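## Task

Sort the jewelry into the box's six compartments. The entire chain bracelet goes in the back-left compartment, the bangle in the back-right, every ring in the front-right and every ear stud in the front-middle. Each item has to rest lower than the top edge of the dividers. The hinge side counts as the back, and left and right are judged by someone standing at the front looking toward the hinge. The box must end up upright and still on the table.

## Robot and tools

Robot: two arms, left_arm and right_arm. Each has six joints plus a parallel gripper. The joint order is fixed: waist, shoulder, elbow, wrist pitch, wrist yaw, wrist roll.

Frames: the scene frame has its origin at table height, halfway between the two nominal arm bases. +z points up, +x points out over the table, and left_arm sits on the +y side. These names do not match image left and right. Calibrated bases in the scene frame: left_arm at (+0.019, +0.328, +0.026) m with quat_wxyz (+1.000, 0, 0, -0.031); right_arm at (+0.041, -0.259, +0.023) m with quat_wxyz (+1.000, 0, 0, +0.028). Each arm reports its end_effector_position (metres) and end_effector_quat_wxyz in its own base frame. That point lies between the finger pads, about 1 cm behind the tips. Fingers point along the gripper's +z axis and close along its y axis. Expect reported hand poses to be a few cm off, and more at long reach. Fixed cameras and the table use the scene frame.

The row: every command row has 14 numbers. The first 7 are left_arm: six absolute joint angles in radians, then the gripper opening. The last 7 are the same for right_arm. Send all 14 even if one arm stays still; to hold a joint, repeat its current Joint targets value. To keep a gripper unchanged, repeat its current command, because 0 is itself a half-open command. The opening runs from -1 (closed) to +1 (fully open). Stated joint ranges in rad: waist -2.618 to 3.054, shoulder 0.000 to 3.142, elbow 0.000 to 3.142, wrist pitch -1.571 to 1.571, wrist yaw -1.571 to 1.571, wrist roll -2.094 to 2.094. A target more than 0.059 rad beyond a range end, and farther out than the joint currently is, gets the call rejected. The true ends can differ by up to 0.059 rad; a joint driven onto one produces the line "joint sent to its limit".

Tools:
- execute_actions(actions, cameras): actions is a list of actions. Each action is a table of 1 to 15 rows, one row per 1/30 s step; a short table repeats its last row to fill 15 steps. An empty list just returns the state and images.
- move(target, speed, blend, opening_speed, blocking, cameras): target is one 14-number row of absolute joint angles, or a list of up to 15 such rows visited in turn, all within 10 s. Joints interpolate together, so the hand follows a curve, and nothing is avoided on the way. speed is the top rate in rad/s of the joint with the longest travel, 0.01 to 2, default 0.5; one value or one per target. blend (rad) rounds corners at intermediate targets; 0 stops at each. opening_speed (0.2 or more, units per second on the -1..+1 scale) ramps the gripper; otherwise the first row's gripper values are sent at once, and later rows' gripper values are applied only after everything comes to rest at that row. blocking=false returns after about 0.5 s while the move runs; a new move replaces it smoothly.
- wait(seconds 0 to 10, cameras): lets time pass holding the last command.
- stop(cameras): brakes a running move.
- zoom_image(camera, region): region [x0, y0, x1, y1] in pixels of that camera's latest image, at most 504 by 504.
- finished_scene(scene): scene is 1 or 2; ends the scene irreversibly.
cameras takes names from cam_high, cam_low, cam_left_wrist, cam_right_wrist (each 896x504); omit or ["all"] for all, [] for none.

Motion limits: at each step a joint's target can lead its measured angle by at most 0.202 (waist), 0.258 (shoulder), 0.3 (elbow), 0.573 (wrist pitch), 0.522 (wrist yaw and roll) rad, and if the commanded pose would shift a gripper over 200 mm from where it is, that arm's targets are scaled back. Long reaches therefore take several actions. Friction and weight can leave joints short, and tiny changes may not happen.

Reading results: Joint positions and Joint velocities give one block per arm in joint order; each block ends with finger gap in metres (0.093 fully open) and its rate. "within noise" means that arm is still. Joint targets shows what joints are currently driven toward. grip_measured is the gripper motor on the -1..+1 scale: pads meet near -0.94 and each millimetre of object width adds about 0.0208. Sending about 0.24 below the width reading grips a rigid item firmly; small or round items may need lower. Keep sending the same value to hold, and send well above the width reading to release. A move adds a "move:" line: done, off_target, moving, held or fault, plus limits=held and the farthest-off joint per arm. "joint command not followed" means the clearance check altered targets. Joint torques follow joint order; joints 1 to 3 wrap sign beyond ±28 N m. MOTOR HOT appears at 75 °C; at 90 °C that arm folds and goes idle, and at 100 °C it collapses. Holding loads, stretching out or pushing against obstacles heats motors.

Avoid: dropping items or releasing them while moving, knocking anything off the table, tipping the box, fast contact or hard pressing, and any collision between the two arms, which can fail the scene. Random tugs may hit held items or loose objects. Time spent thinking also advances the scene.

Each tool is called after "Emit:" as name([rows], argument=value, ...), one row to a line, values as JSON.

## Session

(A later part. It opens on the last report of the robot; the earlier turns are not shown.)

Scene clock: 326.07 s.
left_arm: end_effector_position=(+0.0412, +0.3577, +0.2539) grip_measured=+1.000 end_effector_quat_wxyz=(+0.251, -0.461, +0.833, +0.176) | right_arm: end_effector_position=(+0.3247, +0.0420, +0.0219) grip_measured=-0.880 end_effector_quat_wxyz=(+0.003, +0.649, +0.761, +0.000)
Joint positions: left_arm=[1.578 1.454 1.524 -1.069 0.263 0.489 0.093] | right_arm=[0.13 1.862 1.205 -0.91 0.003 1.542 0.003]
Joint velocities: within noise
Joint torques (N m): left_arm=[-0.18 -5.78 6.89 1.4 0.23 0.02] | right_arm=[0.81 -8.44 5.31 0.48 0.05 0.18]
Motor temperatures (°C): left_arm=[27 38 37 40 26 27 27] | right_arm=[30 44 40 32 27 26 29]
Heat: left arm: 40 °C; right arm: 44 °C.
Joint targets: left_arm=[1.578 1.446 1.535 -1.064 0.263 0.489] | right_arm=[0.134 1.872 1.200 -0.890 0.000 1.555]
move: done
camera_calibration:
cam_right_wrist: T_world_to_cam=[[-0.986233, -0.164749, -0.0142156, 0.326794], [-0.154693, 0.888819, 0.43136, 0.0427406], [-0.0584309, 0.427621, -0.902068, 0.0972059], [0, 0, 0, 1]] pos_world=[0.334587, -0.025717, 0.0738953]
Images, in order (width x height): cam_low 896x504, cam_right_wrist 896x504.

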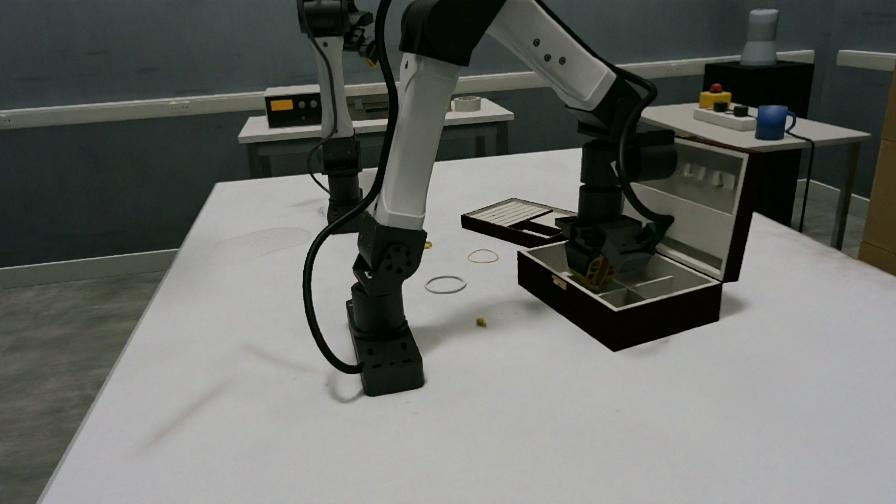

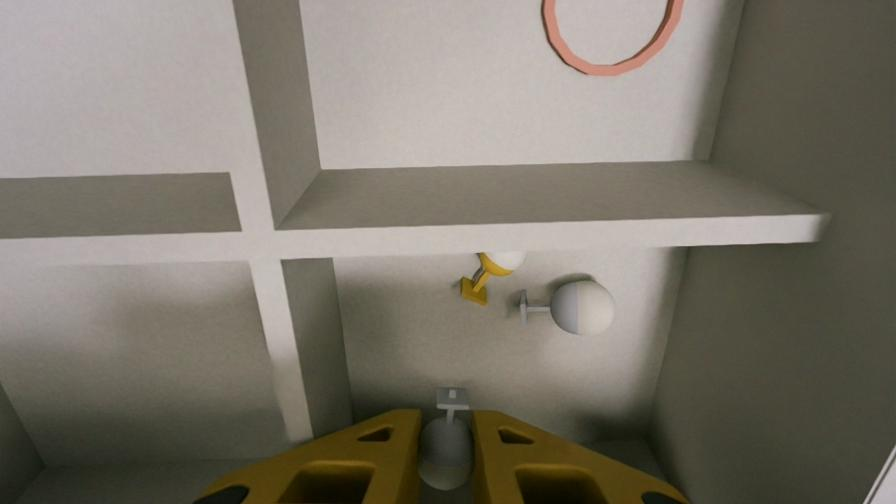

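Emit:
move(target=[1.578,1.446,1.535,-1.064,0.263,0.489,1,0.136,1.891,1.153,-0.826,0,1.555,-0.97], speed=0.15, cameras=["cam_right_wrist"])

Scene clock: 339.17 s.
left_arm: end_effector_position=(+0.0412, +0.3577, +0.2539) grip_measured=+1.000 end_effector_quat_wxyz=(+0.251, -0.461, +0.833, +0.176) | right_arm: end_effector_position=(+0.3131, +0.0405, +0.0061) grip_measured=-0.880 end_effector_quat_wxyz=(-0.009, +0.649, +0.761, -0.013)
Joint positions: left_arm=[1.578 1.454 1.524 -1.069 0.263 0.489 0.093] | right_arm=[0.13 1.878 1.156 -0.881 0.003 1.543 0.003]
Joint velocities: within noise
Joint torques (N m): left_arm=[-0.2 -5.81 6.9 1.4 0.23 0.02] | right_arm=[0.96 -8.01 5.31 0.78 0.05 0.18]
Motor temperatures (°C): left_arm=[27 38 37 40 26 27 27] | right_arm=[30 44 39 32 27 26 29]
Heat: left arm: 40 °C; right arm: 44 °C.
Joint targets: left_arm=[1.578 1.446 1.535 -1.064 0.263 0.489] | right_arm=[0.136 1.891 1.153 -0.826 0.000 1.555]
move: off_target (right_arm); right_arm: the wrist pitch is farthest, 0.055 rad from its target
camera_calibration:
cam_right_wrist: T_world_to_cam=[[-0.986172, -0.164356, 0.0212368, 0.314574], [-0.139161, 0.89087, 0.432417, 0.0441736], [-0.0899898, 0.423483, -0.901423, 0.0929413], [0, 0, 0, 1]] pos_world=[0.324736, -0.0270097, 0.0579975]
Images, in order (width x height): cam_right_wrist 896x504.

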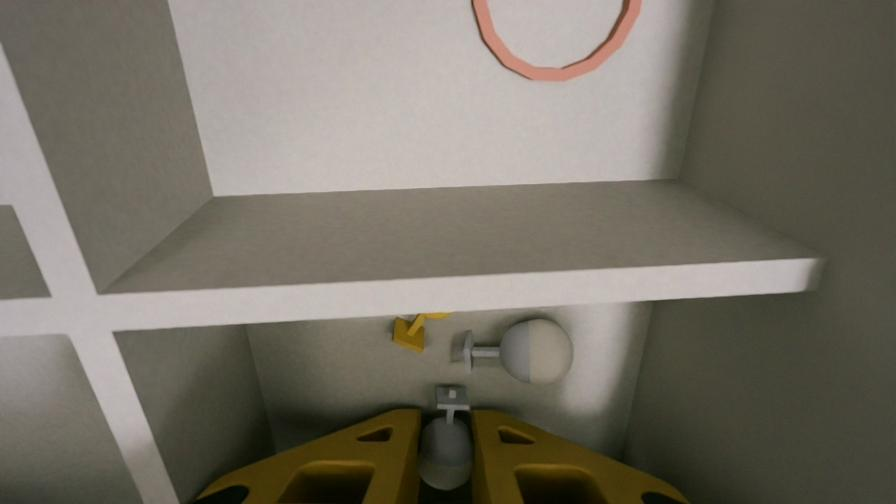

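Emit:
move(target=[1.578,1.446,1.535,-1.064,0.263,0.489,1,0.136,1.900,1.139,-0.810,0,1.555,-0.97], speed=0.15, cameras=["cam_right_wrist"])

Scene clock: 353.07 s.
left_arm: end_effector_position=(+0.0412, +0.3577, +0.2539) grip_measured=+1.000 end_effector_quat_wxyz=(+0.251, -0.461, +0.833, +0.176) | right_arm: end_effector_position=(+0.3128, +0.0404, +0.0036) grip_measured=-0.880 end_effector_quat_wxyz=(-0.009, +0.649, +0.761, -0.012)
Joint positions: left_arm=[1.578 1.454 1.524 -1.069 0.263 0.489 0.093] | right_arm=[0.13 1.88 1.148 -0.869 0.003 1.543 0.003]
Joint velocities: within noise
Joint torques (N m): left_arm=[-0.2 -5.78 6.89 1.4 0.23 0.03] | right_arm=[0.96 -7.36 4.7 0.82 0.05 0.18]
Motor temperatures (°C): left_arm=[27 38 37 40 26 27 27] | right_arm=[30 44 40 32 27 26 29]
Heat: left arm: 40 °C; right arm: 44 °C.
Joint targets: left_arm=[1.578 1.446 1.535 -1.064 0.263 0.489] | right_arm=[0.136 1.900 1.139 -0.810 0.000 1.555]
move: off_target (right_arm); right_arm: the wrist pitch is farthest, 0.059 rad from its target
camera_calibration:
cam_right_wrist: T_world_to_cam=[[-0.986203, -0.16436, 0.0197122, 0.314373], [-0.139815, 0.890784, 0.432383, 0.045453], [-0.0886259, 0.423662, -0.901474, 0.0902531], [0, 0, 0, 1]] pos_world=[0.32439, -0.0270551, 0.0555107]
Images, in order (width x height): cam_right_wrist 896x504.

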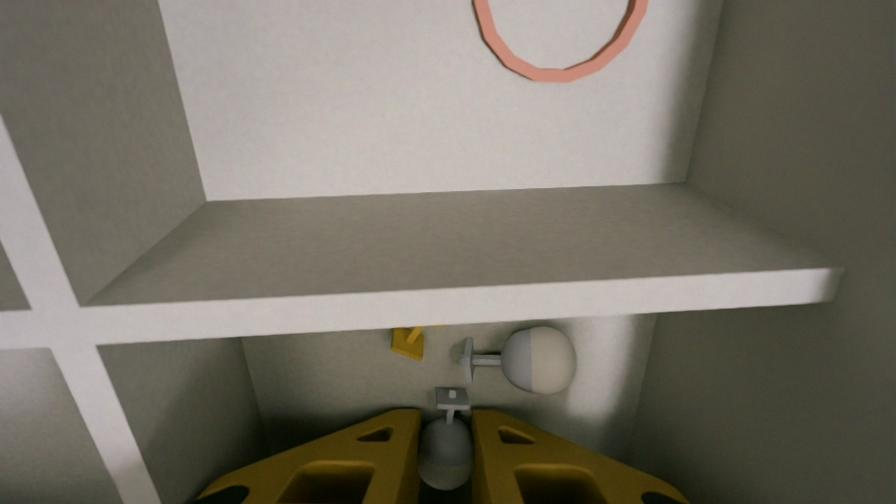

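Emit:
execute_actions(actions=[], cameras=["cam_low","cam_high"])

Emit:
zoom_image(camera="cam_low", region=[500, 120, 760, 360])

Emit:
zoom_image(camera="cam_high", region=[470, 130, 670, 310])

Scene clock: 361.63 s.
left_arm: end_effector_position=(+0.0412, +0.3577, +0.2539) grip_measured=+1.000 end_effector_quat_wxyz=(+0.251, -0.461, +0.833, +0.176) | right_arm: end_effector_position=(+0.3128, +0.0404, +0.0036) grip_measured=-0.880 end_effector_quat_wxyz=(-0.009, +0.649, +0.761, -0.012)
Joint positions: left_arm=[1.578 1.454 1.524 -1.069 0.263 0.489 0.093] | right_arm=[0.13 1.88 1.148 -0.869 0.003 1.543 0.003]
Joint velocities: within noise
Joint torques (N m): left_arm=[-0.17 -5.79 6.87 1.4 0.23 0.03] | right_arm=[0.98 -7.35 4.71 0.82 0.05 0.18]
Motor temperatures (°C): left_arm=[27 38 37 40 26 27 27] | right_arm=[30 44 39 32 27 26 29]
Heat: left arm: 40 °C; right arm: 44 °C.
Joint targets: left_arm=[1.578 1.446 1.535 -1.064 0.263 0.489] | right_arm=[0.136 1.900 1.139 -0.810 0.000 1.555]
Tool commands: left_gripper/opening=+1.0 right_gripper/opening=-0.97
Images, in order (width x height): cam_high 896x504, cam_low 896x504.

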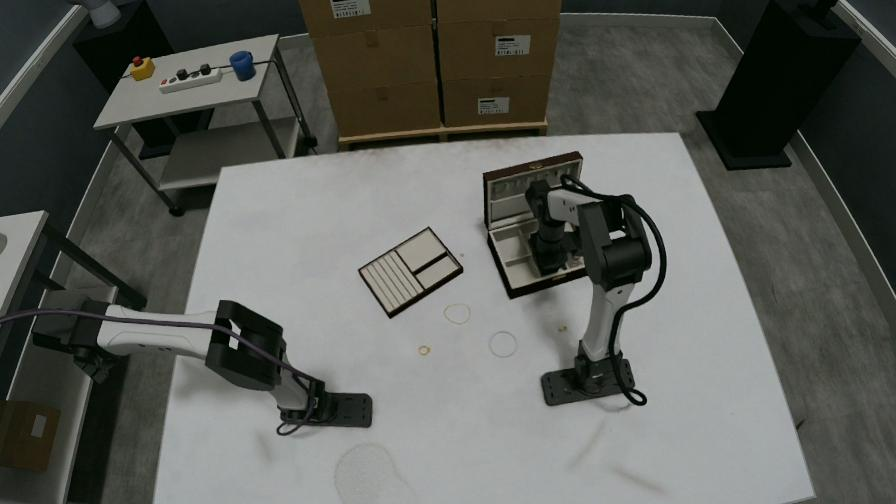

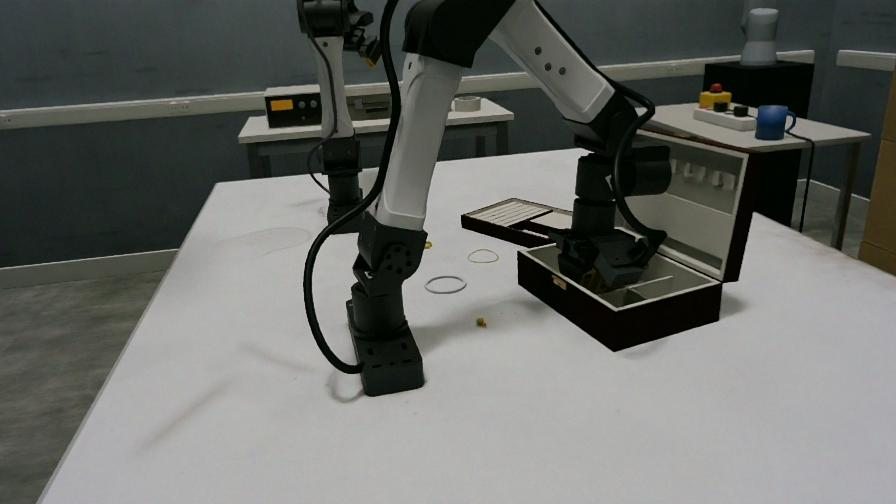

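Scaled by 1.938 from the camera's 896x504 image, which has a finer 1280x720 frame.

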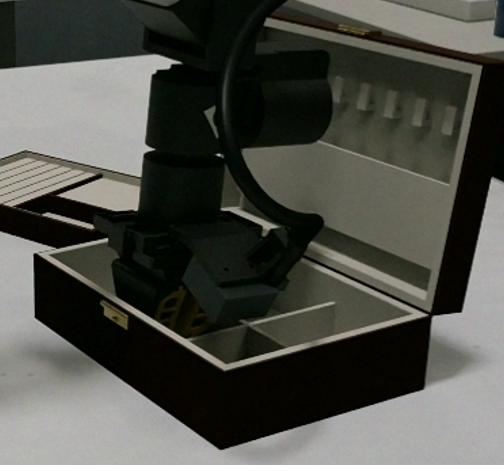

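Scaled by 2.520 from the camera's 896x504 image, which has a finer 1280x720 frame.

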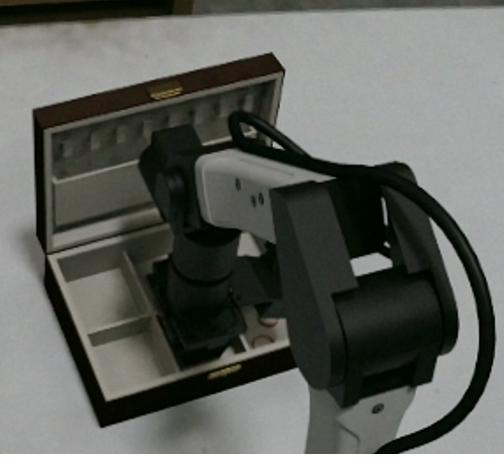

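Emit:
move(target=[1.578,1.446,1.535,-1.064,0.263,0.489,1,0.136,1.885,1.148,-0.840,0,1.555,-0.55], opening_speed=0.3, cameras=["cam_right_wrist"])

Scene clock: 384.67 s.
left_arm: end_effector_position=(+0.0412, +0.3577, +0.2539) grip_measured=+1.000 end_effector_quat_wxyz=(+0.251, -0.461, +0.833, +0.176) | right_arm: end_effector_position=(+0.3087, +0.0399, +0.0037) grip_measured=-0.553 end_effector_quat_wxyz=(-0.014, +0.649, +0.761, -0.019)
Joint positions: left_arm=[1.578 1.454 1.524 -1.069 0.263 0.489 0.093] | right_arm=[0.13 1.88 1.148 -0.886 0.003 1.543 0.019]
Joint velocities: within noise
Joint torques (N m): left_arm=[-0.18 -5.79 6.89 1.4 0.23 0.02] | right_arm=[0.98 -8.76 5.52 0.65 0.06 0.18]
Motor temperatures (°C): left_arm=[27 38 38 40 26 27 27] | right_arm=[30 45 39 32 27 25 29]
Heat: left arm: 40 °C; right arm: 45 °C.
Joint targets: left_arm=[1.578 1.446 1.535 -1.064 0.263 0.489] | right_arm=[0.136 1.885 1.148 -0.840 0.000 1.555]
move: off_target (right_arm); right_arm: the wrist pitch is farthest, 0.046 rad from its target
camera_calibration:
cam_right_wrist: T_world_to_cam=[[-0.985722, -0.164297, 0.0368611, 0.31], [-0.132453, 0.89175, 0.43271, 0.0429766], [-0.103964, 0.42165, -0.900779, 0.0950737], [0, 0, 0, 1]] pos_world=[0.321151, -0.02748, 0.055617]
Images, in order (width x height): cam_right_wrist 896x504.

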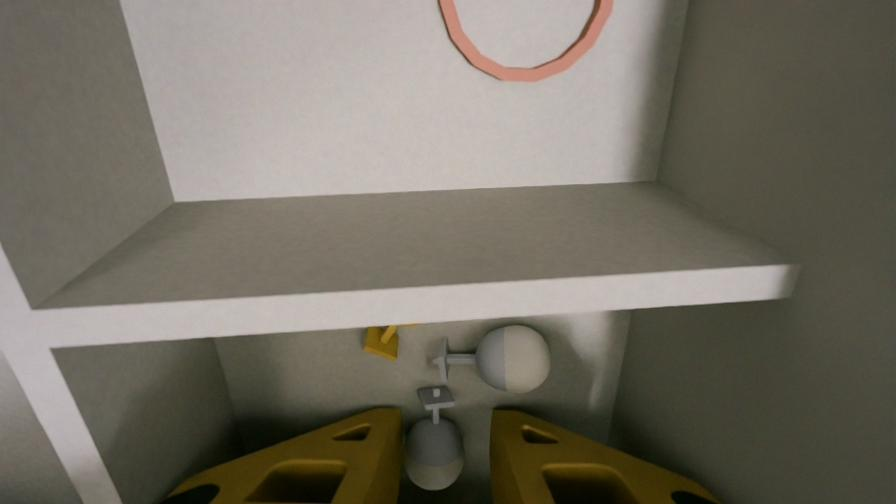

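Emit:
move([
  [1.578,1.446,1.535,-1.064,0.263,0.489,1,0.130,1.800,1.172,-0.94,0,1.555,-0.55],
  [1.578,1.446,1.535,-1.064,0.263,0.489,1,0.13,1.726,1.435,-1.282,0,1.555,-0.55],
], speed=0.4, blend=0.03, cameras=["cam_right_wrist"])

Scene clock: 402.83 s.
left_arm: end_effector_position=(+0.0412, +0.3577, +0.2539) grip_measured=+1.000 end_effector_quat_wxyz=(+0.251, -0.461, +0.833, +0.176) | right_arm: end_effector_position=(+0.3092, +0.0400, +0.1082) grip_measured=-0.552 end_effector_quat_wxyz=(-0.007, +0.649, +0.761, -0.010)
Joint positions: left_arm=[1.578 1.454 1.524 -1.069 0.263 0.489 0.093] | right_arm=[0.13 1.748 1.417 -1.265 0.003 1.543 0.019]
Joint velocities: within noise
Joint torques (N m): left_arm=[-0.18 -5.78 6.9 1.4 0.22 0.03] | right_arm=[0.46 -10.8 7.94 0.08 0.05 0.18]
Motor temperatures (°C): left_arm=[27 38 38 40 26 27 27] | right_arm=[30 46 39 32 27 25 28]
Heat: left arm: 40 °C; right arm: 46 °C.
Joint targets: left_arm=[1.578 1.446 1.535 -1.064 0.263 0.489] | right_arm=[0.130 1.726 1.435 -1.282 0.000 1.555]
move: done
camera_calibration:
cam_right_wrist: T_world_to_cam=[[-0.986294, -0.164372, 0.0143755, 0.30928], [-0.142105, 0.890484, 0.432255, 0.000847819], [-0.0838519, 0.424288, -0.901637, 0.183004], [0, 0, 0, 1]] pos_world=[0.320507, -0.0275645, 0.160191]
Images, in order (width x height): cam_right_wrist 896x504.

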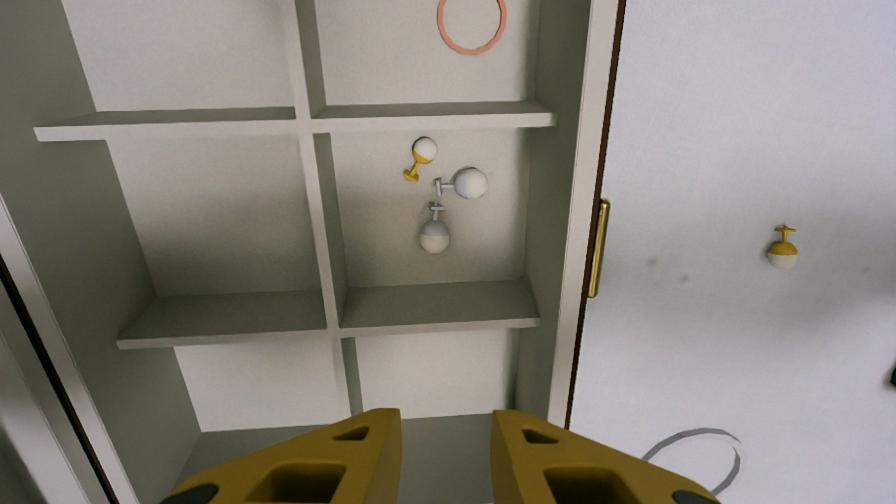

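Emit:
move(target=[1.578,1.446,1.535,-1.064,0.263,0.489,1,0.192,1.176,0.667,-1.065,0,1.69,-0.2], speed=0.7, cameras=["cam_right_wrist"])

Scene clock: 464.07 s.
left_arm: end_effector_position=(+0.0412, +0.3577, +0.2539) grip_measured=+1.000 end_effector_quat_wxyz=(+0.251, -0.461, +0.833, +0.176) | right_arm: end_effector_position=(+0.1551, +0.0286, +0.0476) grip_measured=-0.202 end_effector_quat_wxyz=(-0.007, +0.679, +0.734, -0.012)
Joint positions: left_arm=[1.578 1.454 1.524 -1.069 0.263 0.489 0.093] | right_arm=[0.186 1.188 0.673 -1.082 0.003 1.677 0.036]
Joint velocities: within noise
Joint torques (N m): left_arm=[-0.2 -5.79 6.89 1.4 0.22 0.03] | right_arm=[1.01 -3.9 5.49 0.38 0.05 0.17]
Motor temperatures (°C): left_arm=[27 38 38 40 26 27 27] | right_arm=[30 47 41 30 27 25 28]
Heat: left arm: 40 °C; right arm: 47 °C.
Joint targets: left_arm=[1.578 1.446 1.535 -1.064 0.263 0.489] | right_arm=[0.192 1.176 0.667 -1.065 0.000 1.690]
move: done
camera_calibration:
cam_right_wrist: T_world_to_cam=[[-0.996194, -0.0856672, 0.0160755, 0.1555], [-0.0705156, 0.900516, 0.429068, 0.00409818], [-0.0512333, 0.426301, -0.903129, 0.115194], [0, 0, 0, 1]] pos_world=[0.161099, -0.0394767, 0.0997772]
Images, in order (width x height): cam_right_wrist 896x504.

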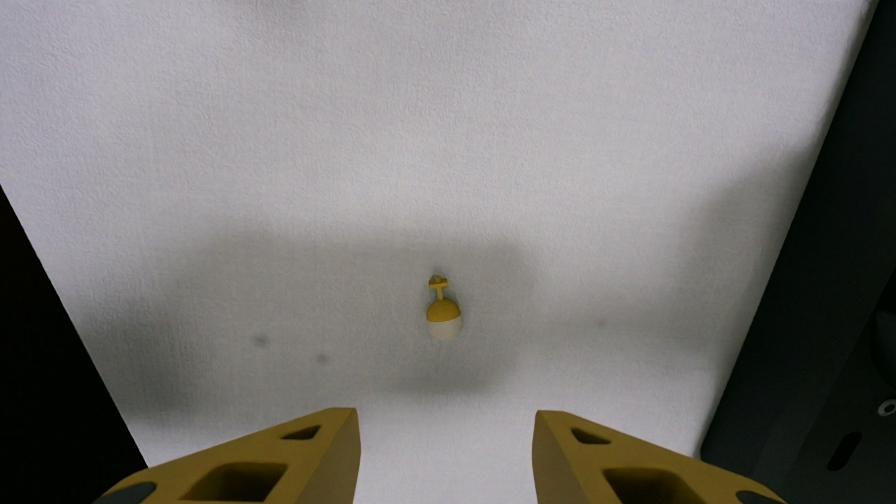

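Emit:
move([
  [1.578,1.446,1.535,-1.064,0.263,0.489,1,0.187,1.206,0.563,-0.925,0,1.69,-0.3],
  [1.578,1.446,1.535,-1.064,0.263,0.489,1,0.187,1.272,0.483,-0.780,0,1.69,-0.3],
], speed=0.3, blend=0.03, cameras=["cam_right_wrist"])

Scene clock: 479.27 s.
left_arm: end_effector_position=(+0.0412, +0.3577, +0.2539) grip_measured=+1.000 end_effector_quat_wxyz=(+0.251, -0.461, +0.833, +0.176) | right_arm: end_effector_position=(+0.1541, +0.0284, -0.0058) grip_measured=-0.298 end_effector_quat_wxyz=(+0.000, +0.679, +0.734, -0.002)
Joint positions: left_arm=[1.578 1.454 1.524 -1.069 0.263 0.489 0.093] | right_arm=[0.186 1.265 0.49 -0.799 0.003 1.678 0.031]
Joint velocities: within noise
Joint torques (N m): left_arm=[-0.18 -5.78 6.89 1.4 0.23 0.03] | right_arm=[0.58 -2.18 4.88 0.46 0.05 0.18]
Motor temperatures (°C): left_arm=[27 38 38 40 26 27 27] | right_arm=[30 45 40 30 27 25 28]
Heat: left arm: 40 °C; right arm: 45 °C.
Joint targets: left_arm=[1.578 1.446 1.535 -1.064 0.263 0.489] | right_arm=[0.187 1.272 0.483 -0.780 0.000 1.690]
move: done
camera_calibration:
cam_right_wrist: T_world_to_cam=[[-0.996359, -0.0849259, -0.00746005, 0.155172], [-0.0798305, 0.898699, 0.43124, 0.0285896], [-0.0299191, 0.430266, -0.902206, 0.0636543], [0, 0, 0, 1]] pos_world=[0.158794, -0.0399036, 0.0462579]
Images, in order (width x height): cam_right_wrist 896x504.

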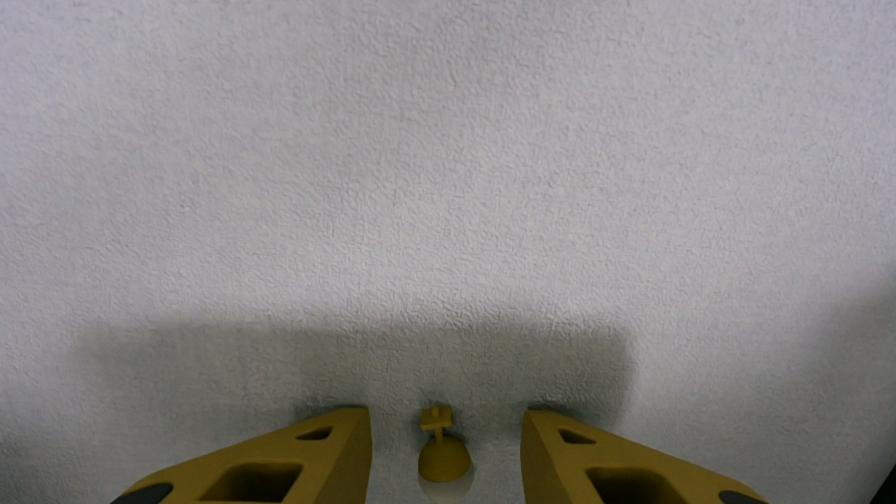

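Emit:
move(target=[1.578,1.446,1.535,-1.064,0.263,0.489,1,0.187,1.272,0.483,-0.780,0,1.69,-0.97], opening_speed=1.0, cameras=["cam_right_wrist"])

Emit:
move([
  [1.578,1.446,1.535,-1.064,0.263,0.489,1,0.187,1.17,0.75,-1.18,0,1.69,-0.97],
  [1.578,1.446,1.535,-1.064,0.263,0.489,1,0.154,1.715,1.305,-1.161,0,1.576,-0.97],
  [1.578,1.446,1.535,-1.064,0.263,0.489,1,0.154,1.767,1.152,-0.950,0,1.576,-0.97],
], speed=0.6, blend=0.06, cameras=["cam_right_wrist"])

Scene clock: 501.17 s.
left_arm: end_effector_position=(+0.0412, +0.3577, +0.2539) grip_measured=+1.000 end_effector_quat_wxyz=(+0.251, -0.461, +0.833, +0.176) | right_arm: end_effector_position=(+0.1548, +0.0285, -0.0058) grip_measured=-0.875 end_effector_quat_wxyz=(+0.001, +0.679, +0.734, -0.001)
Joint positions: left_arm=[1.578 1.454 1.524 -1.069 0.263 0.489 0.093] | right_arm=[0.186 1.265 0.49 -0.796 0.003 1.678 0.003]
Joint velocities: within noise
Joint torques (N m): left_arm=[-0.18 -5.78 6.87 1.4 0.23 0.03] | right_arm=[0.57 -2.15 4.88 0.43 0.05 0.18]
Motor temperatures (°C): left_arm=[26 38 38 40 26 27 27] | right_arm=[30 42 40 30 27 25 28]
Heat: left arm: 40 °C; right arm: 42 °C.
Joint targets: left_arm=[1.578 1.446 1.535 -1.064 0.263 0.489] | right_arm=[0.187 1.272 0.483 -0.780 0.000 1.690]
move: done
camera_calibration:
cam_right_wrist: T_world_to_cam=[[-0.996332, -0.0849208, -0.0104963, 0.155886], [-0.0811243, 0.898455, 0.431505, 0.0287341], [-0.0272133, 0.430774, -0.902049, 0.0631837], [0, 0, 0, 1]] pos_world=[0.159365, -0.0397963, 0.0462321]
Images, in order (width x height): cam_right_wrist 896x504.

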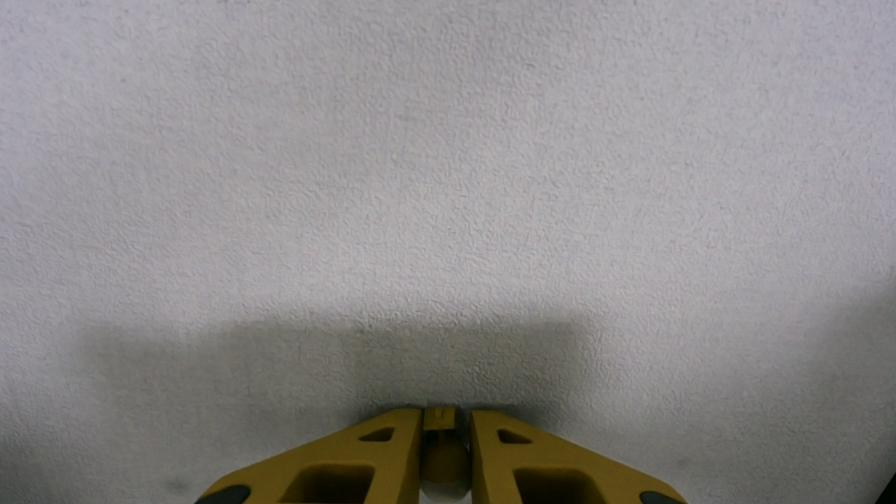

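Scene clock: 503.93 s.
left_arm: end_effector_position=(+0.0412, +0.3577, +0.2539) grip_measured=+1.000 end_effector_quat_wxyz=(+0.251, -0.461, +0.833, +0.176) | right_arm: end_effector_position=(+0.3016, +0.0480, +0.0408) grip_measured=-0.892 end_effector_quat_wxyz=(+0.001, +0.655, +0.756, -0.001)
Joint positions: left_arm=[1.578 1.454 1.524 -1.069 0.263 0.489 0.093] | right_arm=[0.16 1.76 1.156 -0.967 0.003 1.589 0.002]
Joint velocities: within noise
Joint torques (N m): left_arm=[-0.18 -5.79 6.87 1.4 0.23 0.03] | right_arm=[-0.03 -7.79 5.55 0.45 0.05 -0.07]
Motor temperatures (°C): left_arm=[26 38 38 40 26 27 27] | right_arm=[30 42 40 30 27 25 28]
Heat: left arm: 40 °C; right arm: 42 °C.
Joint targets: left_arm=[1.578 1.446 1.535 -1.064 0.263 0.489] | right_arm=[0.154 1.767 1.152 -0.950 0.000 1.576]
move: done
camera_calibration:
cam_right_wrist: T_world_to_cam=[[-0.988904, -0.148178, -0.0105646, 0.305131], [-0.138187, 0.891463, 0.431507, 0.0205659], [-0.0545218, 0.428179, -0.902048, 0.109101], [0, 0, 0, 1]] pos_world=[0.310535, -0.019835, 0.0927635]
Images, in order (width x height): cam_right_wrist 896x504.

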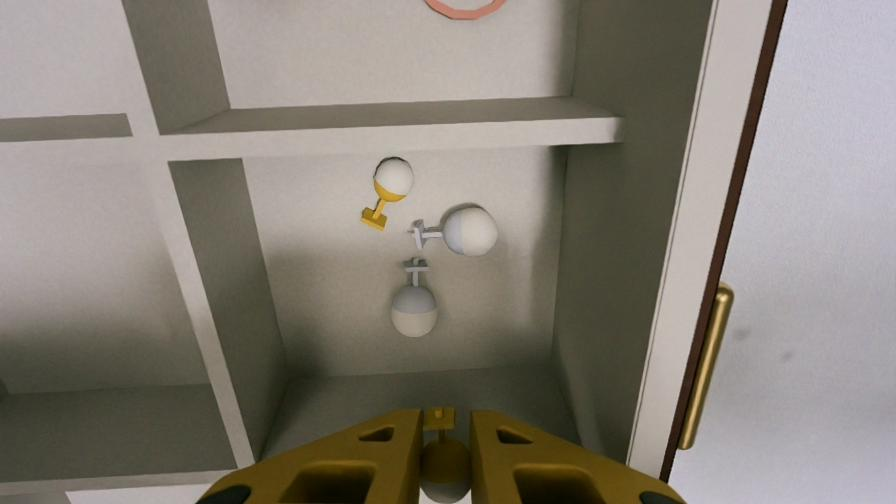

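Emit:
move([
  [1.578,1.446,1.535,-1.064,0.263,0.489,1,0.139,1.767,1.152,-0.950,0,1.560,-0.97],
  [1.578,1.446,1.535,-1.064,0.263,0.489,1,0.139,1.798,1.096,-0.860,0,1.560,-0.97],
], speed=0.25, cameras=["cam_right_wrist"])

Scene clock: 514.50 s.
left_arm: end_effector_position=(+0.0412, +0.3577, +0.2539) grip_measured=+1.000 end_effector_quat_wxyz=(+0.251, -0.461, +0.833, +0.176) | right_arm: end_effector_position=(+0.3040, +0.0432, +0.0212) grip_measured=-0.892 end_effector_quat_wxyz=(+0.005, +0.655, +0.755, +0.003)
Joint positions: left_arm=[1.578 1.454 1.524 -1.069 0.263 0.489 0.093] | right_arm=[0.143 1.785 1.103 -0.877 0.003 1.573 0.002]
Joint velocities: within noise
Joint torques (N m): left_arm=[-0.18 -5.76 6.89 1.4 0.23 0.03] | right_arm=[0.13 -7.36 5.09 0.49 0.06 -0.07]
Motor temperatures (°C): left_arm=[26 38 38 40 26 27 27] | right_arm=[30 42 40 30 27 25 28]
Heat: left arm: 40 °C; right arm: 42 °C.
Joint targets: left_arm=[1.578 1.446 1.535 -1.064 0.263 0.489] | right_arm=[0.139 1.798 1.096 -0.860 0.000 1.560]
move: done
camera_calibration:
cam_right_wrist: T_world_to_cam=[[-0.988834, -0.147397, -0.0219513, 0.306735], [-0.14237, 0.890869, 0.431373, 0.0349507], [-0.0440273, 0.429681, -0.901907, 0.0903915], [0, 0, 0, 1]] pos_world=[0.312266, -0.0247643, 0.0731811]
Images, in order (width x height): cam_right_wrist 896x504.

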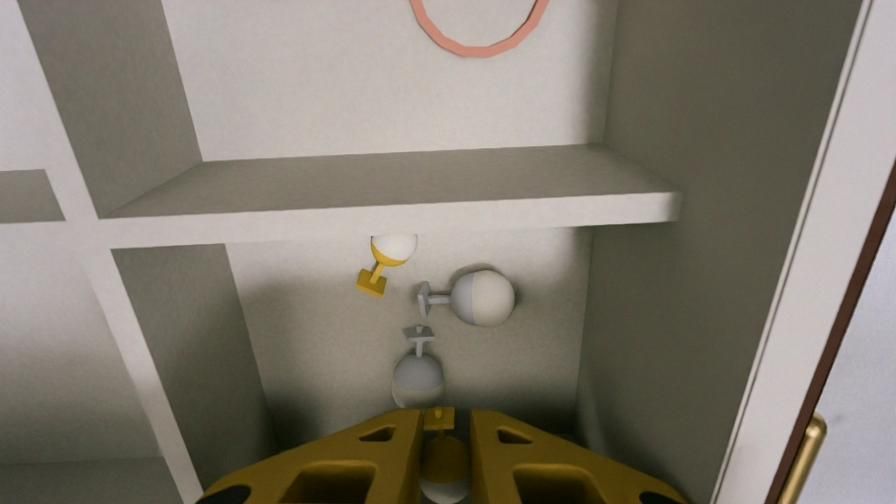

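Emit:
move(target=[1.578,1.446,1.535,-1.064,0.263,0.489,1,0.157,1.795,1.079,-0.86,0,1.575,-0.97], speed=0.15, cameras=["cam_right_wrist"])

Scene clock: 524.53 s.
left_arm: end_effector_position=(+0.0412, +0.3577, +0.2539) grip_measured=+1.000 end_effector_quat_wxyz=(+0.251, -0.461, +0.833, +0.176) | right_arm: end_effector_position=(+0.3016, +0.0451, +0.0180) grip_measured=-0.892 end_effector_quat_wxyz=(+0.004, +0.653, +0.758, +0.002)
Joint positions: left_arm=[1.578 1.454 1.524 -1.069 0.263 0.489 0.093] | right_arm=[0.15 1.785 1.089 -0.865 0.003 1.572 0.002]
Joint velocities: within noise
Joint torques (N m): left_arm=[-0.18 -5.78 6.89 1.4 0.23 0.02] | right_arm=[1.05 -7.61 4.74 0.36 0.05 0.09]
Motor temperatures (°C): left_arm=[26 38 38 40 26 27 27] | right_arm=[30 43 40 30 27 25 29]
Heat: left arm: 40 °C; right arm: 43 °C.
Joint targets: left_arm=[1.578 1.446 1.535 -1.064 0.263 0.489] | right_arm=[0.157 1.795 1.079 -0.860 0.000 1.575]
move: done
camera_calibration:
cam_right_wrist: T_world_to_cam=[[-0.987728, -0.154944, -0.0196616, 0.304538], [-0.148186, 0.889907, 0.431401, 0.0361108], [-0.0493459, 0.42902, -0.901946, 0.0882113], [0, 0, 0, 1]] pos_world=[0.310504, -0.0227933, 0.0699714]
Images, in order (width x height): cam_right_wrist 896x504.

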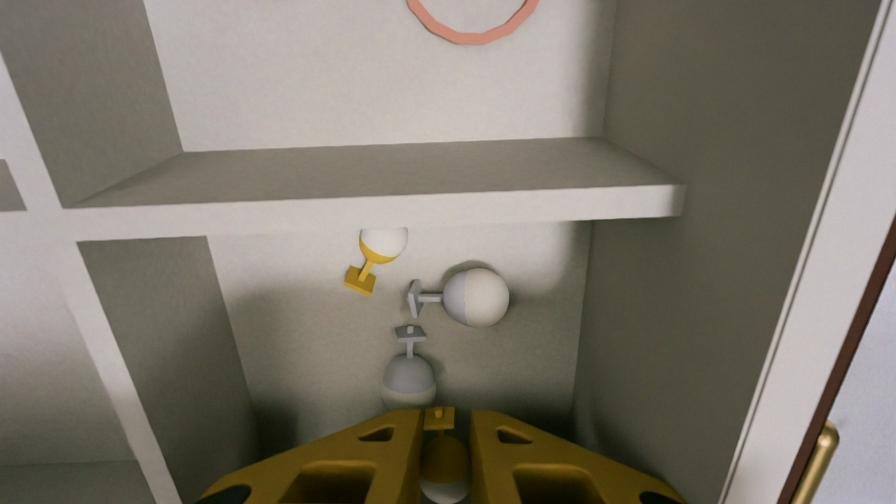

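Emit:
move(target=[1.578,1.446,1.535,-1.064,0.263,0.489,1,0.157,1.795,1.079,-0.86,0,1.575,-0.5], opening_speed=0.4, cameras=[])

Emit:
move([
  [1.578,1.446,1.535,-1.064,0.263,0.489,1,0.157,1.765,1.152,-0.950,0,1.576,-0.5],
  [1.578,1.446,1.535,-1.064,0.263,0.489,1,0.157,1.715,1.38,-1.24,0,1.576,-0.5],
], speed=0.5, blend=0.05, cameras=["cam_right_wrist"])

Scene clock: 533.23 s.
left_arm: end_effector_position=(+0.0412, +0.3577, +0.2539) grip_measured=+1.000 end_effector_quat_wxyz=(+0.251, -0.461, +0.833, +0.176) | right_arm: end_effector_position=(+0.3070, +0.0459, +0.0180) grip_measured=-0.502 end_effector_quat_wxyz=(+0.012, +0.652, +0.758, +0.011)
Joint positions: left_arm=[1.578 1.454 1.524 -1.069 0.263 0.489 0.093] | right_arm=[0.15 1.785 1.089 -0.842 0.003 1.572 0.021]
Joint velocities: within noise
Joint torques (N m): left_arm=[-0.18 -5.79 6.89 1.4 0.23 0.03] | right_arm=[1.05 -7.65 4.83 0.16 0.05 0.08]
Motor temperatures (°C): left_arm=[26 38 38 40 26 27 27] | right_arm=[30 43 40 30 27 25 29]
Heat: left arm: 40 °C; right arm: 43 °C.
Joint targets: left_arm=[1.578 1.446 1.535 -1.064 0.263 0.489] | right_arm=[0.157 1.795 1.079 -0.860 0.000 1.575]
move: done
No camera images: "cameras" was empty.

Scene clock: 534.77 s.
left_arm: end_effector_position=(+0.0412, +0.3577, +0.2539) grip_measured=+1.000 end_effector_quat_wxyz=(+0.251, -0.461, +0.833, +0.176) | right_arm: end_effector_position=(+0.3041, +0.0454, +0.0983) grip_measured=-0.502 end_effector_quat_wxyz=(-0.007, +0.652, +0.758, -0.010)
Joint positions: left_arm=[1.578 1.454 1.524 -1.069 0.263 0.489 0.093] | right_arm=[0.15 1.736 1.363 -1.223 0.003 1.572 0.021]
Joint velocities: within noise
Joint torques (N m): left_arm=[-0.18 -5.78 6.89 1.4 0.23 0.02] | right_arm=[1.05 -10.54 7.84 0 0.05 0.1]
Motor temperatures (°C): left_arm=[26 38 38 40 26 27 27] | right_arm=[30 44 40 30 27 25 29]
Heat: left arm: 40 °C; right arm: 44 °C.
Joint targets: left_arm=[1.578 1.446 1.535 -1.064 0.263 0.489] | right_arm=[0.157 1.715 1.380 -1.240 0.000 1.576]
move: done; blend cut to 0.045 rad at target 1
camera_calibration:
cam_right_wrist: T_world_to_cam=[[-0.987818, -0.154958, 0.0142875, 0.30528], [-0.1337, 0.8921, 0.431603, -0.00301487], [-0.079626, 0.424435, -0.901951, 0.17], [0, 0, 0, 1]] pos_world=[0.314695, -0.0221589, 0.150271]
Images, in order (width x height): cam_right_wrist 896x504.

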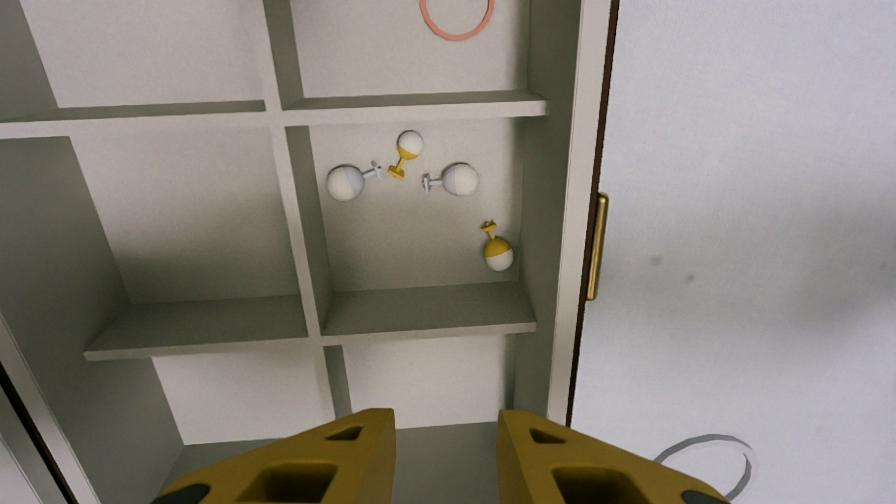

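Emit:
move(target=[1.578,1.446,1.535,-1.064,0.263,0.489,1,1.14,2.02,1.705,-1.24,0,0,0.2], speed=0.8, cameras=["cam_right_wrist","cam_high"])

Scene clock: 546.83 s.
left_arm: end_effector_position=(+0.0412, +0.3577, +0.2539) grip_measured=+1.000 end_effector_quat_wxyz=(+0.251, -0.461, +0.833, +0.176) | right_arm: end_effector_position=(+0.1603, +0.3529, +0.0903) grip_measured=+0.198 end_effector_quat_wxyz=(+0.009, -0.536, +0.844, +0.005)
Joint positions: left_arm=[1.578 1.454 1.524 -1.069 0.263 0.489 0.093] | right_arm=[1.145 2.005 1.684 -1.228 0.002 0.013 0.055]
Joint velocities: within noise
Joint torques (N m): left_arm=[-0.2 -5.78 6.89 1.4 0.23 0.03] | right_arm=[0.05 -9.96 8.49 0.27 0.01 -0.03]
Motor temperatures (°C): left_arm=[26 38 38 40 26 27 27] | right_arm=[30 45 40 29 27 25 28]
Heat: left arm: 40 °C; right arm: 45 °C.
Joint targets: left_arm=[1.578 1.446 1.535 -1.064 0.263 0.489] | right_arm=[1.140 2.020 1.705 -1.240 0.000 0.000]
move: done
camera_calibration:
cam_right_wrist: T_world_to_cam=[[0.908153, -0.418544, -0.00887526, 0.00224406], [-0.377442, -0.827773, 0.415125, 0.354467], [-0.181095, -0.373647, -0.909721, 0.319482], [0, 0, 0, 1]] pos_world=[0.189609, 0.413731, 0.143511]
Images, in order (width x height): cam_high 896x504, cam_right_wrist 896x504.

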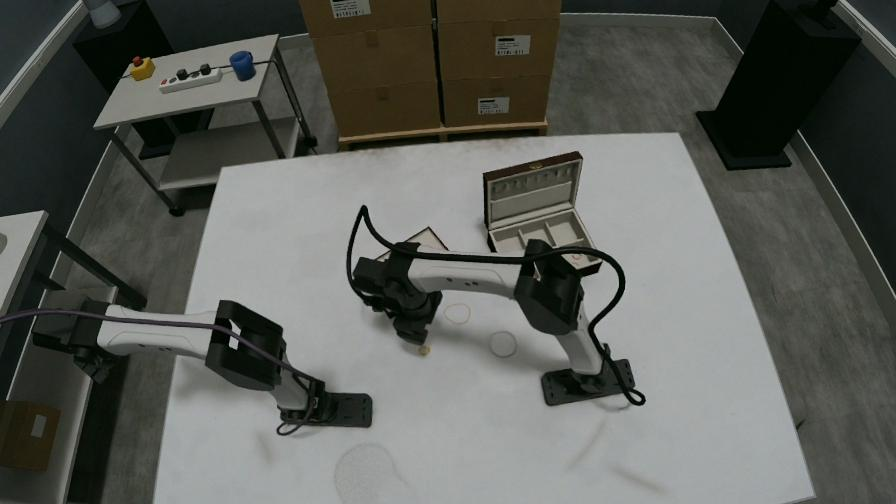

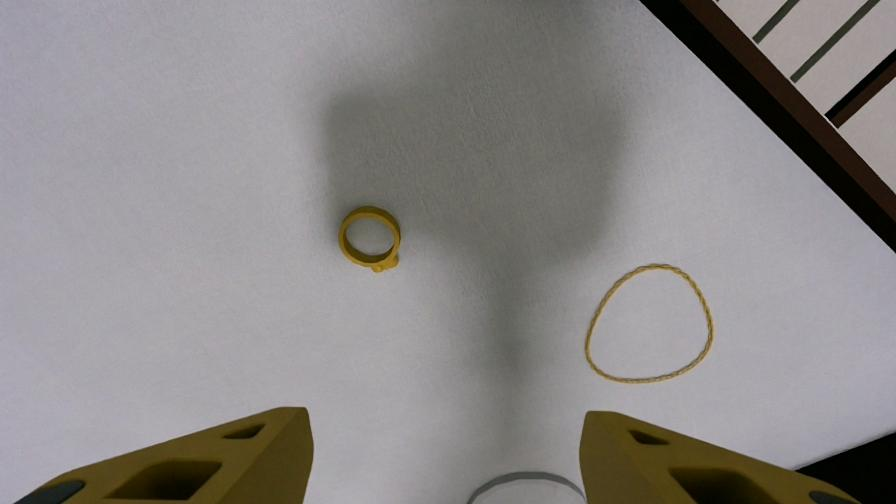

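Emit:
move(target=[1.578,1.446,1.535,-1.064,0.263,0.489,1,1.215,2.090,1.587,-1.068,0,0,0.0], speed=0.6, cameras=["cam_right_wrist"])

Scene clock: 567.17 s.
left_arm: end_effector_position=(+0.0412, +0.3577, +0.2539) grip_measured=+1.000 end_effector_quat_wxyz=(+0.251, -0.461, +0.833, +0.176) | right_arm: end_effector_position=(+0.1363, +0.3674, +0.0379) grip_measured=+0.002 end_effector_quat_wxyz=(-0.003, -0.566, +0.824, -0.003)
Joint positions: left_arm=[1.578 1.454 1.524 -1.069 0.263 0.489 0.093] | right_arm=[1.216 2.084 1.59 -1.085 0.002 0.012 0.045]
Joint velocities: within noise
Joint torques (N m): left_arm=[-0.2 -5.78 6.89 1.4 0.23 0.03] | right_arm=[0.4 -11.3 5.91 0.53 0.01 -0.07]
Motor temperatures (°C): left_arm=[26 38 38 40 26 27 27] | right_arm=[30 47 43 29 27 25 28]
Heat: left arm: 40 °C; right arm: 47 °C.
Joint targets: left_arm=[1.578 1.446 1.535 -1.064 0.263 0.489] | right_arm=[1.215 2.090 1.587 -1.068 0.000 0.000]
move: done
camera_calibration:
cam_right_wrist: T_world_to_cam=[[0.935855, -0.352278, -0.00869743, 0.00145127], [-0.312471, -0.841007, 0.441667, 0.374099], [-0.162904, -0.410618, -0.897137, 0.283498], [0, 0, 0, 1]] pos_world=[0.16172, 0.43154, 0.089122]
Images, in order (width x height): cam_right_wrist 896x504.

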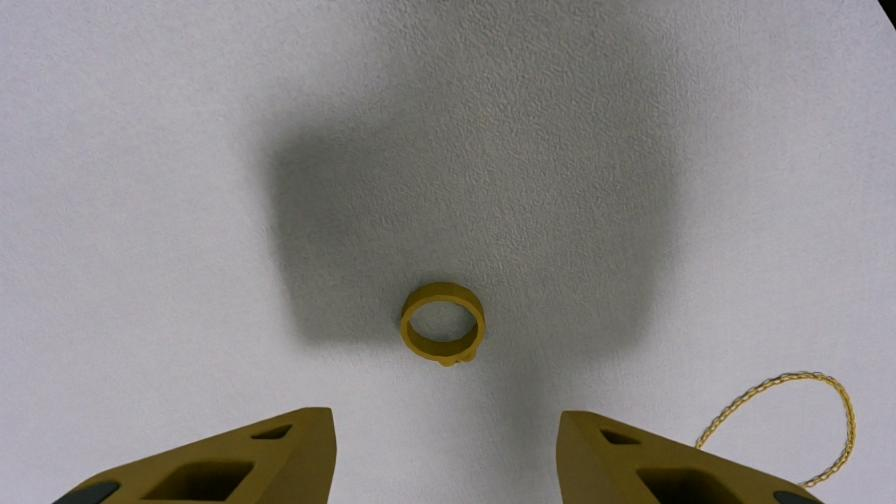

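Emit:
move(target=[1.578,1.446,1.535,-1.064,0.263,0.489,1,1.215,2.147,1.492,-0.912,0,0,-0.05], speed=0.2, cameras=["cam_right_wrist"])

Scene clock: 577.47 s.
left_arm: end_effector_position=(+0.0412, +0.3577, +0.2539) grip_measured=+1.000 end_effector_quat_wxyz=(+0.251, -0.461, +0.833, +0.176) | right_arm: end_effector_position=(+0.1367, +0.3684, -0.0001) grip_measured=-0.048 end_effector_quat_wxyz=(-0.001, -0.567, +0.824, -0.001)
Joint positions: left_arm=[1.578 1.454 1.524 -1.069 0.263 0.489 0.093] | right_arm=[1.216 2.129 1.502 -0.946 0.001 0.011 0.043]
Joint velocities: within noise
Joint torques (N m): left_arm=[-0.2 -5.78 6.87 1.4 0.23 0.02] | right_arm=[0.4 -10.26 4.96 0.7 0.03 -0.06]
Motor temperatures (°C): left_arm=[26 38 38 40 26 27 27] | right_arm=[30 48 42 29 27 25 28]
Heat: left arm: 40 °C; right arm: 48 °C.
Joint targets: left_arm=[1.578 1.446 1.535 -1.064 0.263 0.489] | right_arm=[1.215 2.147 1.492 -0.912 0.000 0.000]
move: done
camera_calibration:
cam_right_wrist: T_world_to_cam=[[0.936271, -0.35116, -0.00911169, 0.000722276], [-0.312221, -0.843778, 0.436527, 0.392879], [-0.160979, -0.405863, -0.899645, 0.247914], [0, 0, 0, 1]] pos_world=[0.161898, 0.432376, 0.0515386]
Images, in order (width x height): cam_right_wrist 896x504.

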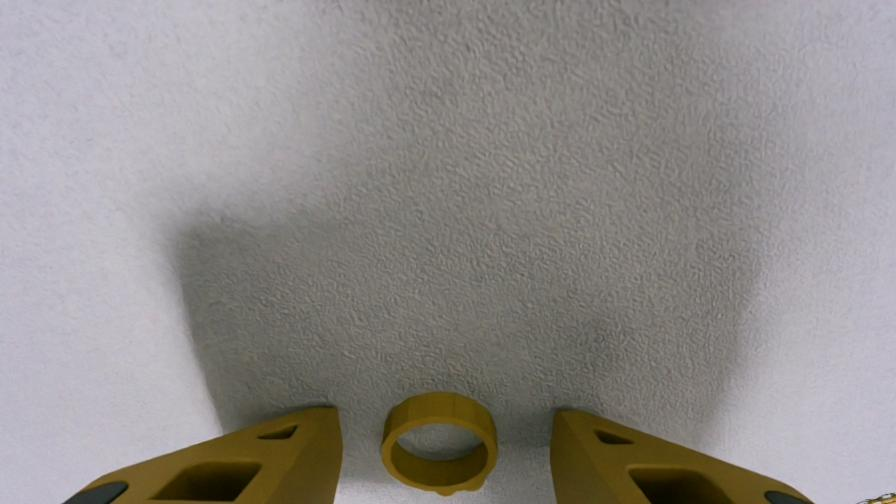

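Emit:
move(target=[1.578,1.446,1.535,-1.064,0.263,0.489,1,1.215,2.157,1.482,-0.900,0,0,-0.05], speed=0.2, cameras=["cam_right_wrist"])

Scene clock: 591.50 s.
left_arm: end_effector_position=(+0.0412, +0.3577, +0.2539) grip_measured=+1.000 end_effector_quat_wxyz=(+0.251, -0.461, +0.833, +0.176) | right_arm: end_effector_position=(+0.1366, +0.3684, -0.0004) grip_measured=-0.048 end_effector_quat_wxyz=(+0.000, -0.567, +0.824, -0.001)
Joint positions: left_arm=[1.578 1.454 1.524 -1.069 0.263 0.489 0.093] | right_arm=[1.216 2.129 1.501 -0.944 0.001 0.01 0.043]
Joint velocities: within noise
Joint torques (N m): left_arm=[-0.18 -5.79 6.89 1.4 0.23 0.03] | right_arm=[0.39 -9.37 4.15 0.81 0.02 -0.05]
Motor temperatures (°C): left_arm=[26 39 38 40 26 27 27] | right_arm=[30 48 41 29 27 25 28]
Heat: left arm: 40 °C; right arm: 48 °C.
Joint targets: left_arm=[1.578 1.446 1.535 -1.064 0.263 0.489] | right_arm=[1.215 2.157 1.482 -0.900 0.000 0.000]
move: off_target (right_arm); right_arm: the wrist pitch is farthest, 0.044 rad from its target
camera_calibration:
cam_right_wrist: T_world_to_cam=[[0.936536, -0.350442, -0.00949602, 0.000482008], [-0.311479, -0.84423, 0.436184, 0.393052], [-0.160874, -0.405545, -0.899807, 0.247438], [0, 0, 0, 1]] pos_world=[0.161782, 0.432343, 0.0512076]
Images, in order (width x height): cam_right_wrist 896x504.

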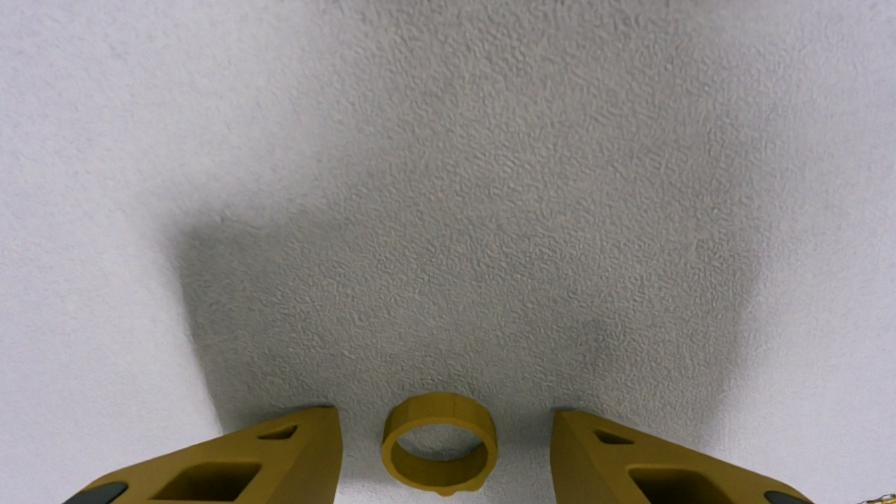

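Emit:
move([
  [1.578,1.446,1.535,-1.064,0.263,0.489,1,1.215,2.139,1.497,-0.928,0,0,-0.05],
  [1.578,1.446,1.535,-1.064,0.263,0.489,1,1.215,2.139,1.497,-0.928,0,0,-0.75],
], speed=0.2, opening_speed=0.7, cameras=["cam_right_wrist"])

Scene clock: 600.80 s.
left_arm: end_effector_position=(+0.0412, +0.3577, +0.2539) grip_measured=+1.000 end_effector_quat_wxyz=(+0.251, -0.461, +0.833, +0.176) | right_arm: end_effector_position=(+0.1350, +0.3690, -0.0004) grip_measured=-0.636 end_effector_quat_wxyz=(-0.003, -0.567, +0.823, +0.003)
Joint positions: left_arm=[1.578 1.454 1.524 -1.069 0.263 0.489 0.093] | right_arm=[1.216 2.129 1.501 -0.944 -0.009 0.009 0.015]
Joint velocities: within noise
Joint torques (N m): left_arm=[-0.18 -5.78 6.89 1.4 0.22 0.03] | right_arm=[0.36 -11.06 5.59 0.52 0.11 -0.04]
Motor temperatures (°C): left_arm=[26 39 38 40 26 27 27] | right_arm=[30 48 40 29 27 25 28]
Heat: left arm: 40 °C; right arm: 48 °C.
Joint targets: left_arm=[1.578 1.446 1.535 -1.064 0.263 0.489] | right_arm=[1.215 2.139 1.497 -0.928 0.000 0.000]
move: done
camera_calibration:
cam_right_wrist: T_world_to_cam=[[0.936663, -0.349693, -0.0194146, 0.00185473], [-0.306791, -0.845964, 0.436146, 0.393058], [-0.168941, -0.402566, -0.899666, 0.247417], [0, 0, 0, 1]] pos_world=[0.160649, 0.432764, 0.0511983]
Images, in order (width x height): cam_right_wrist 896x504.

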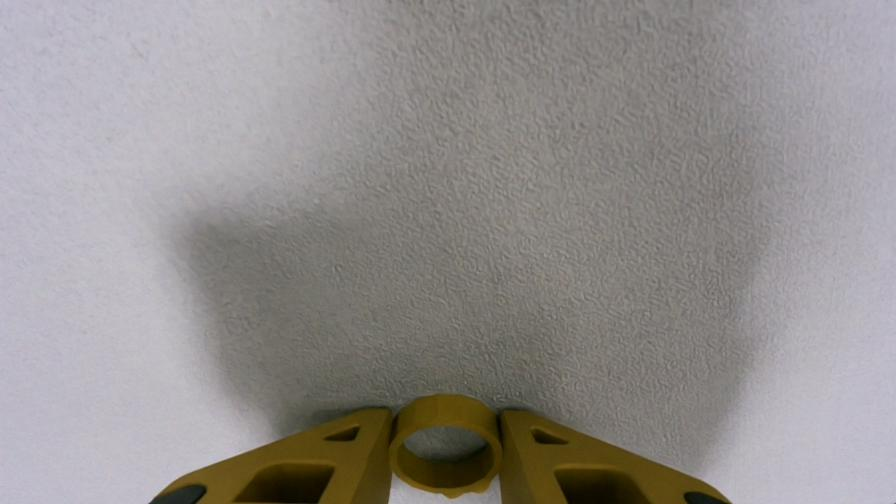

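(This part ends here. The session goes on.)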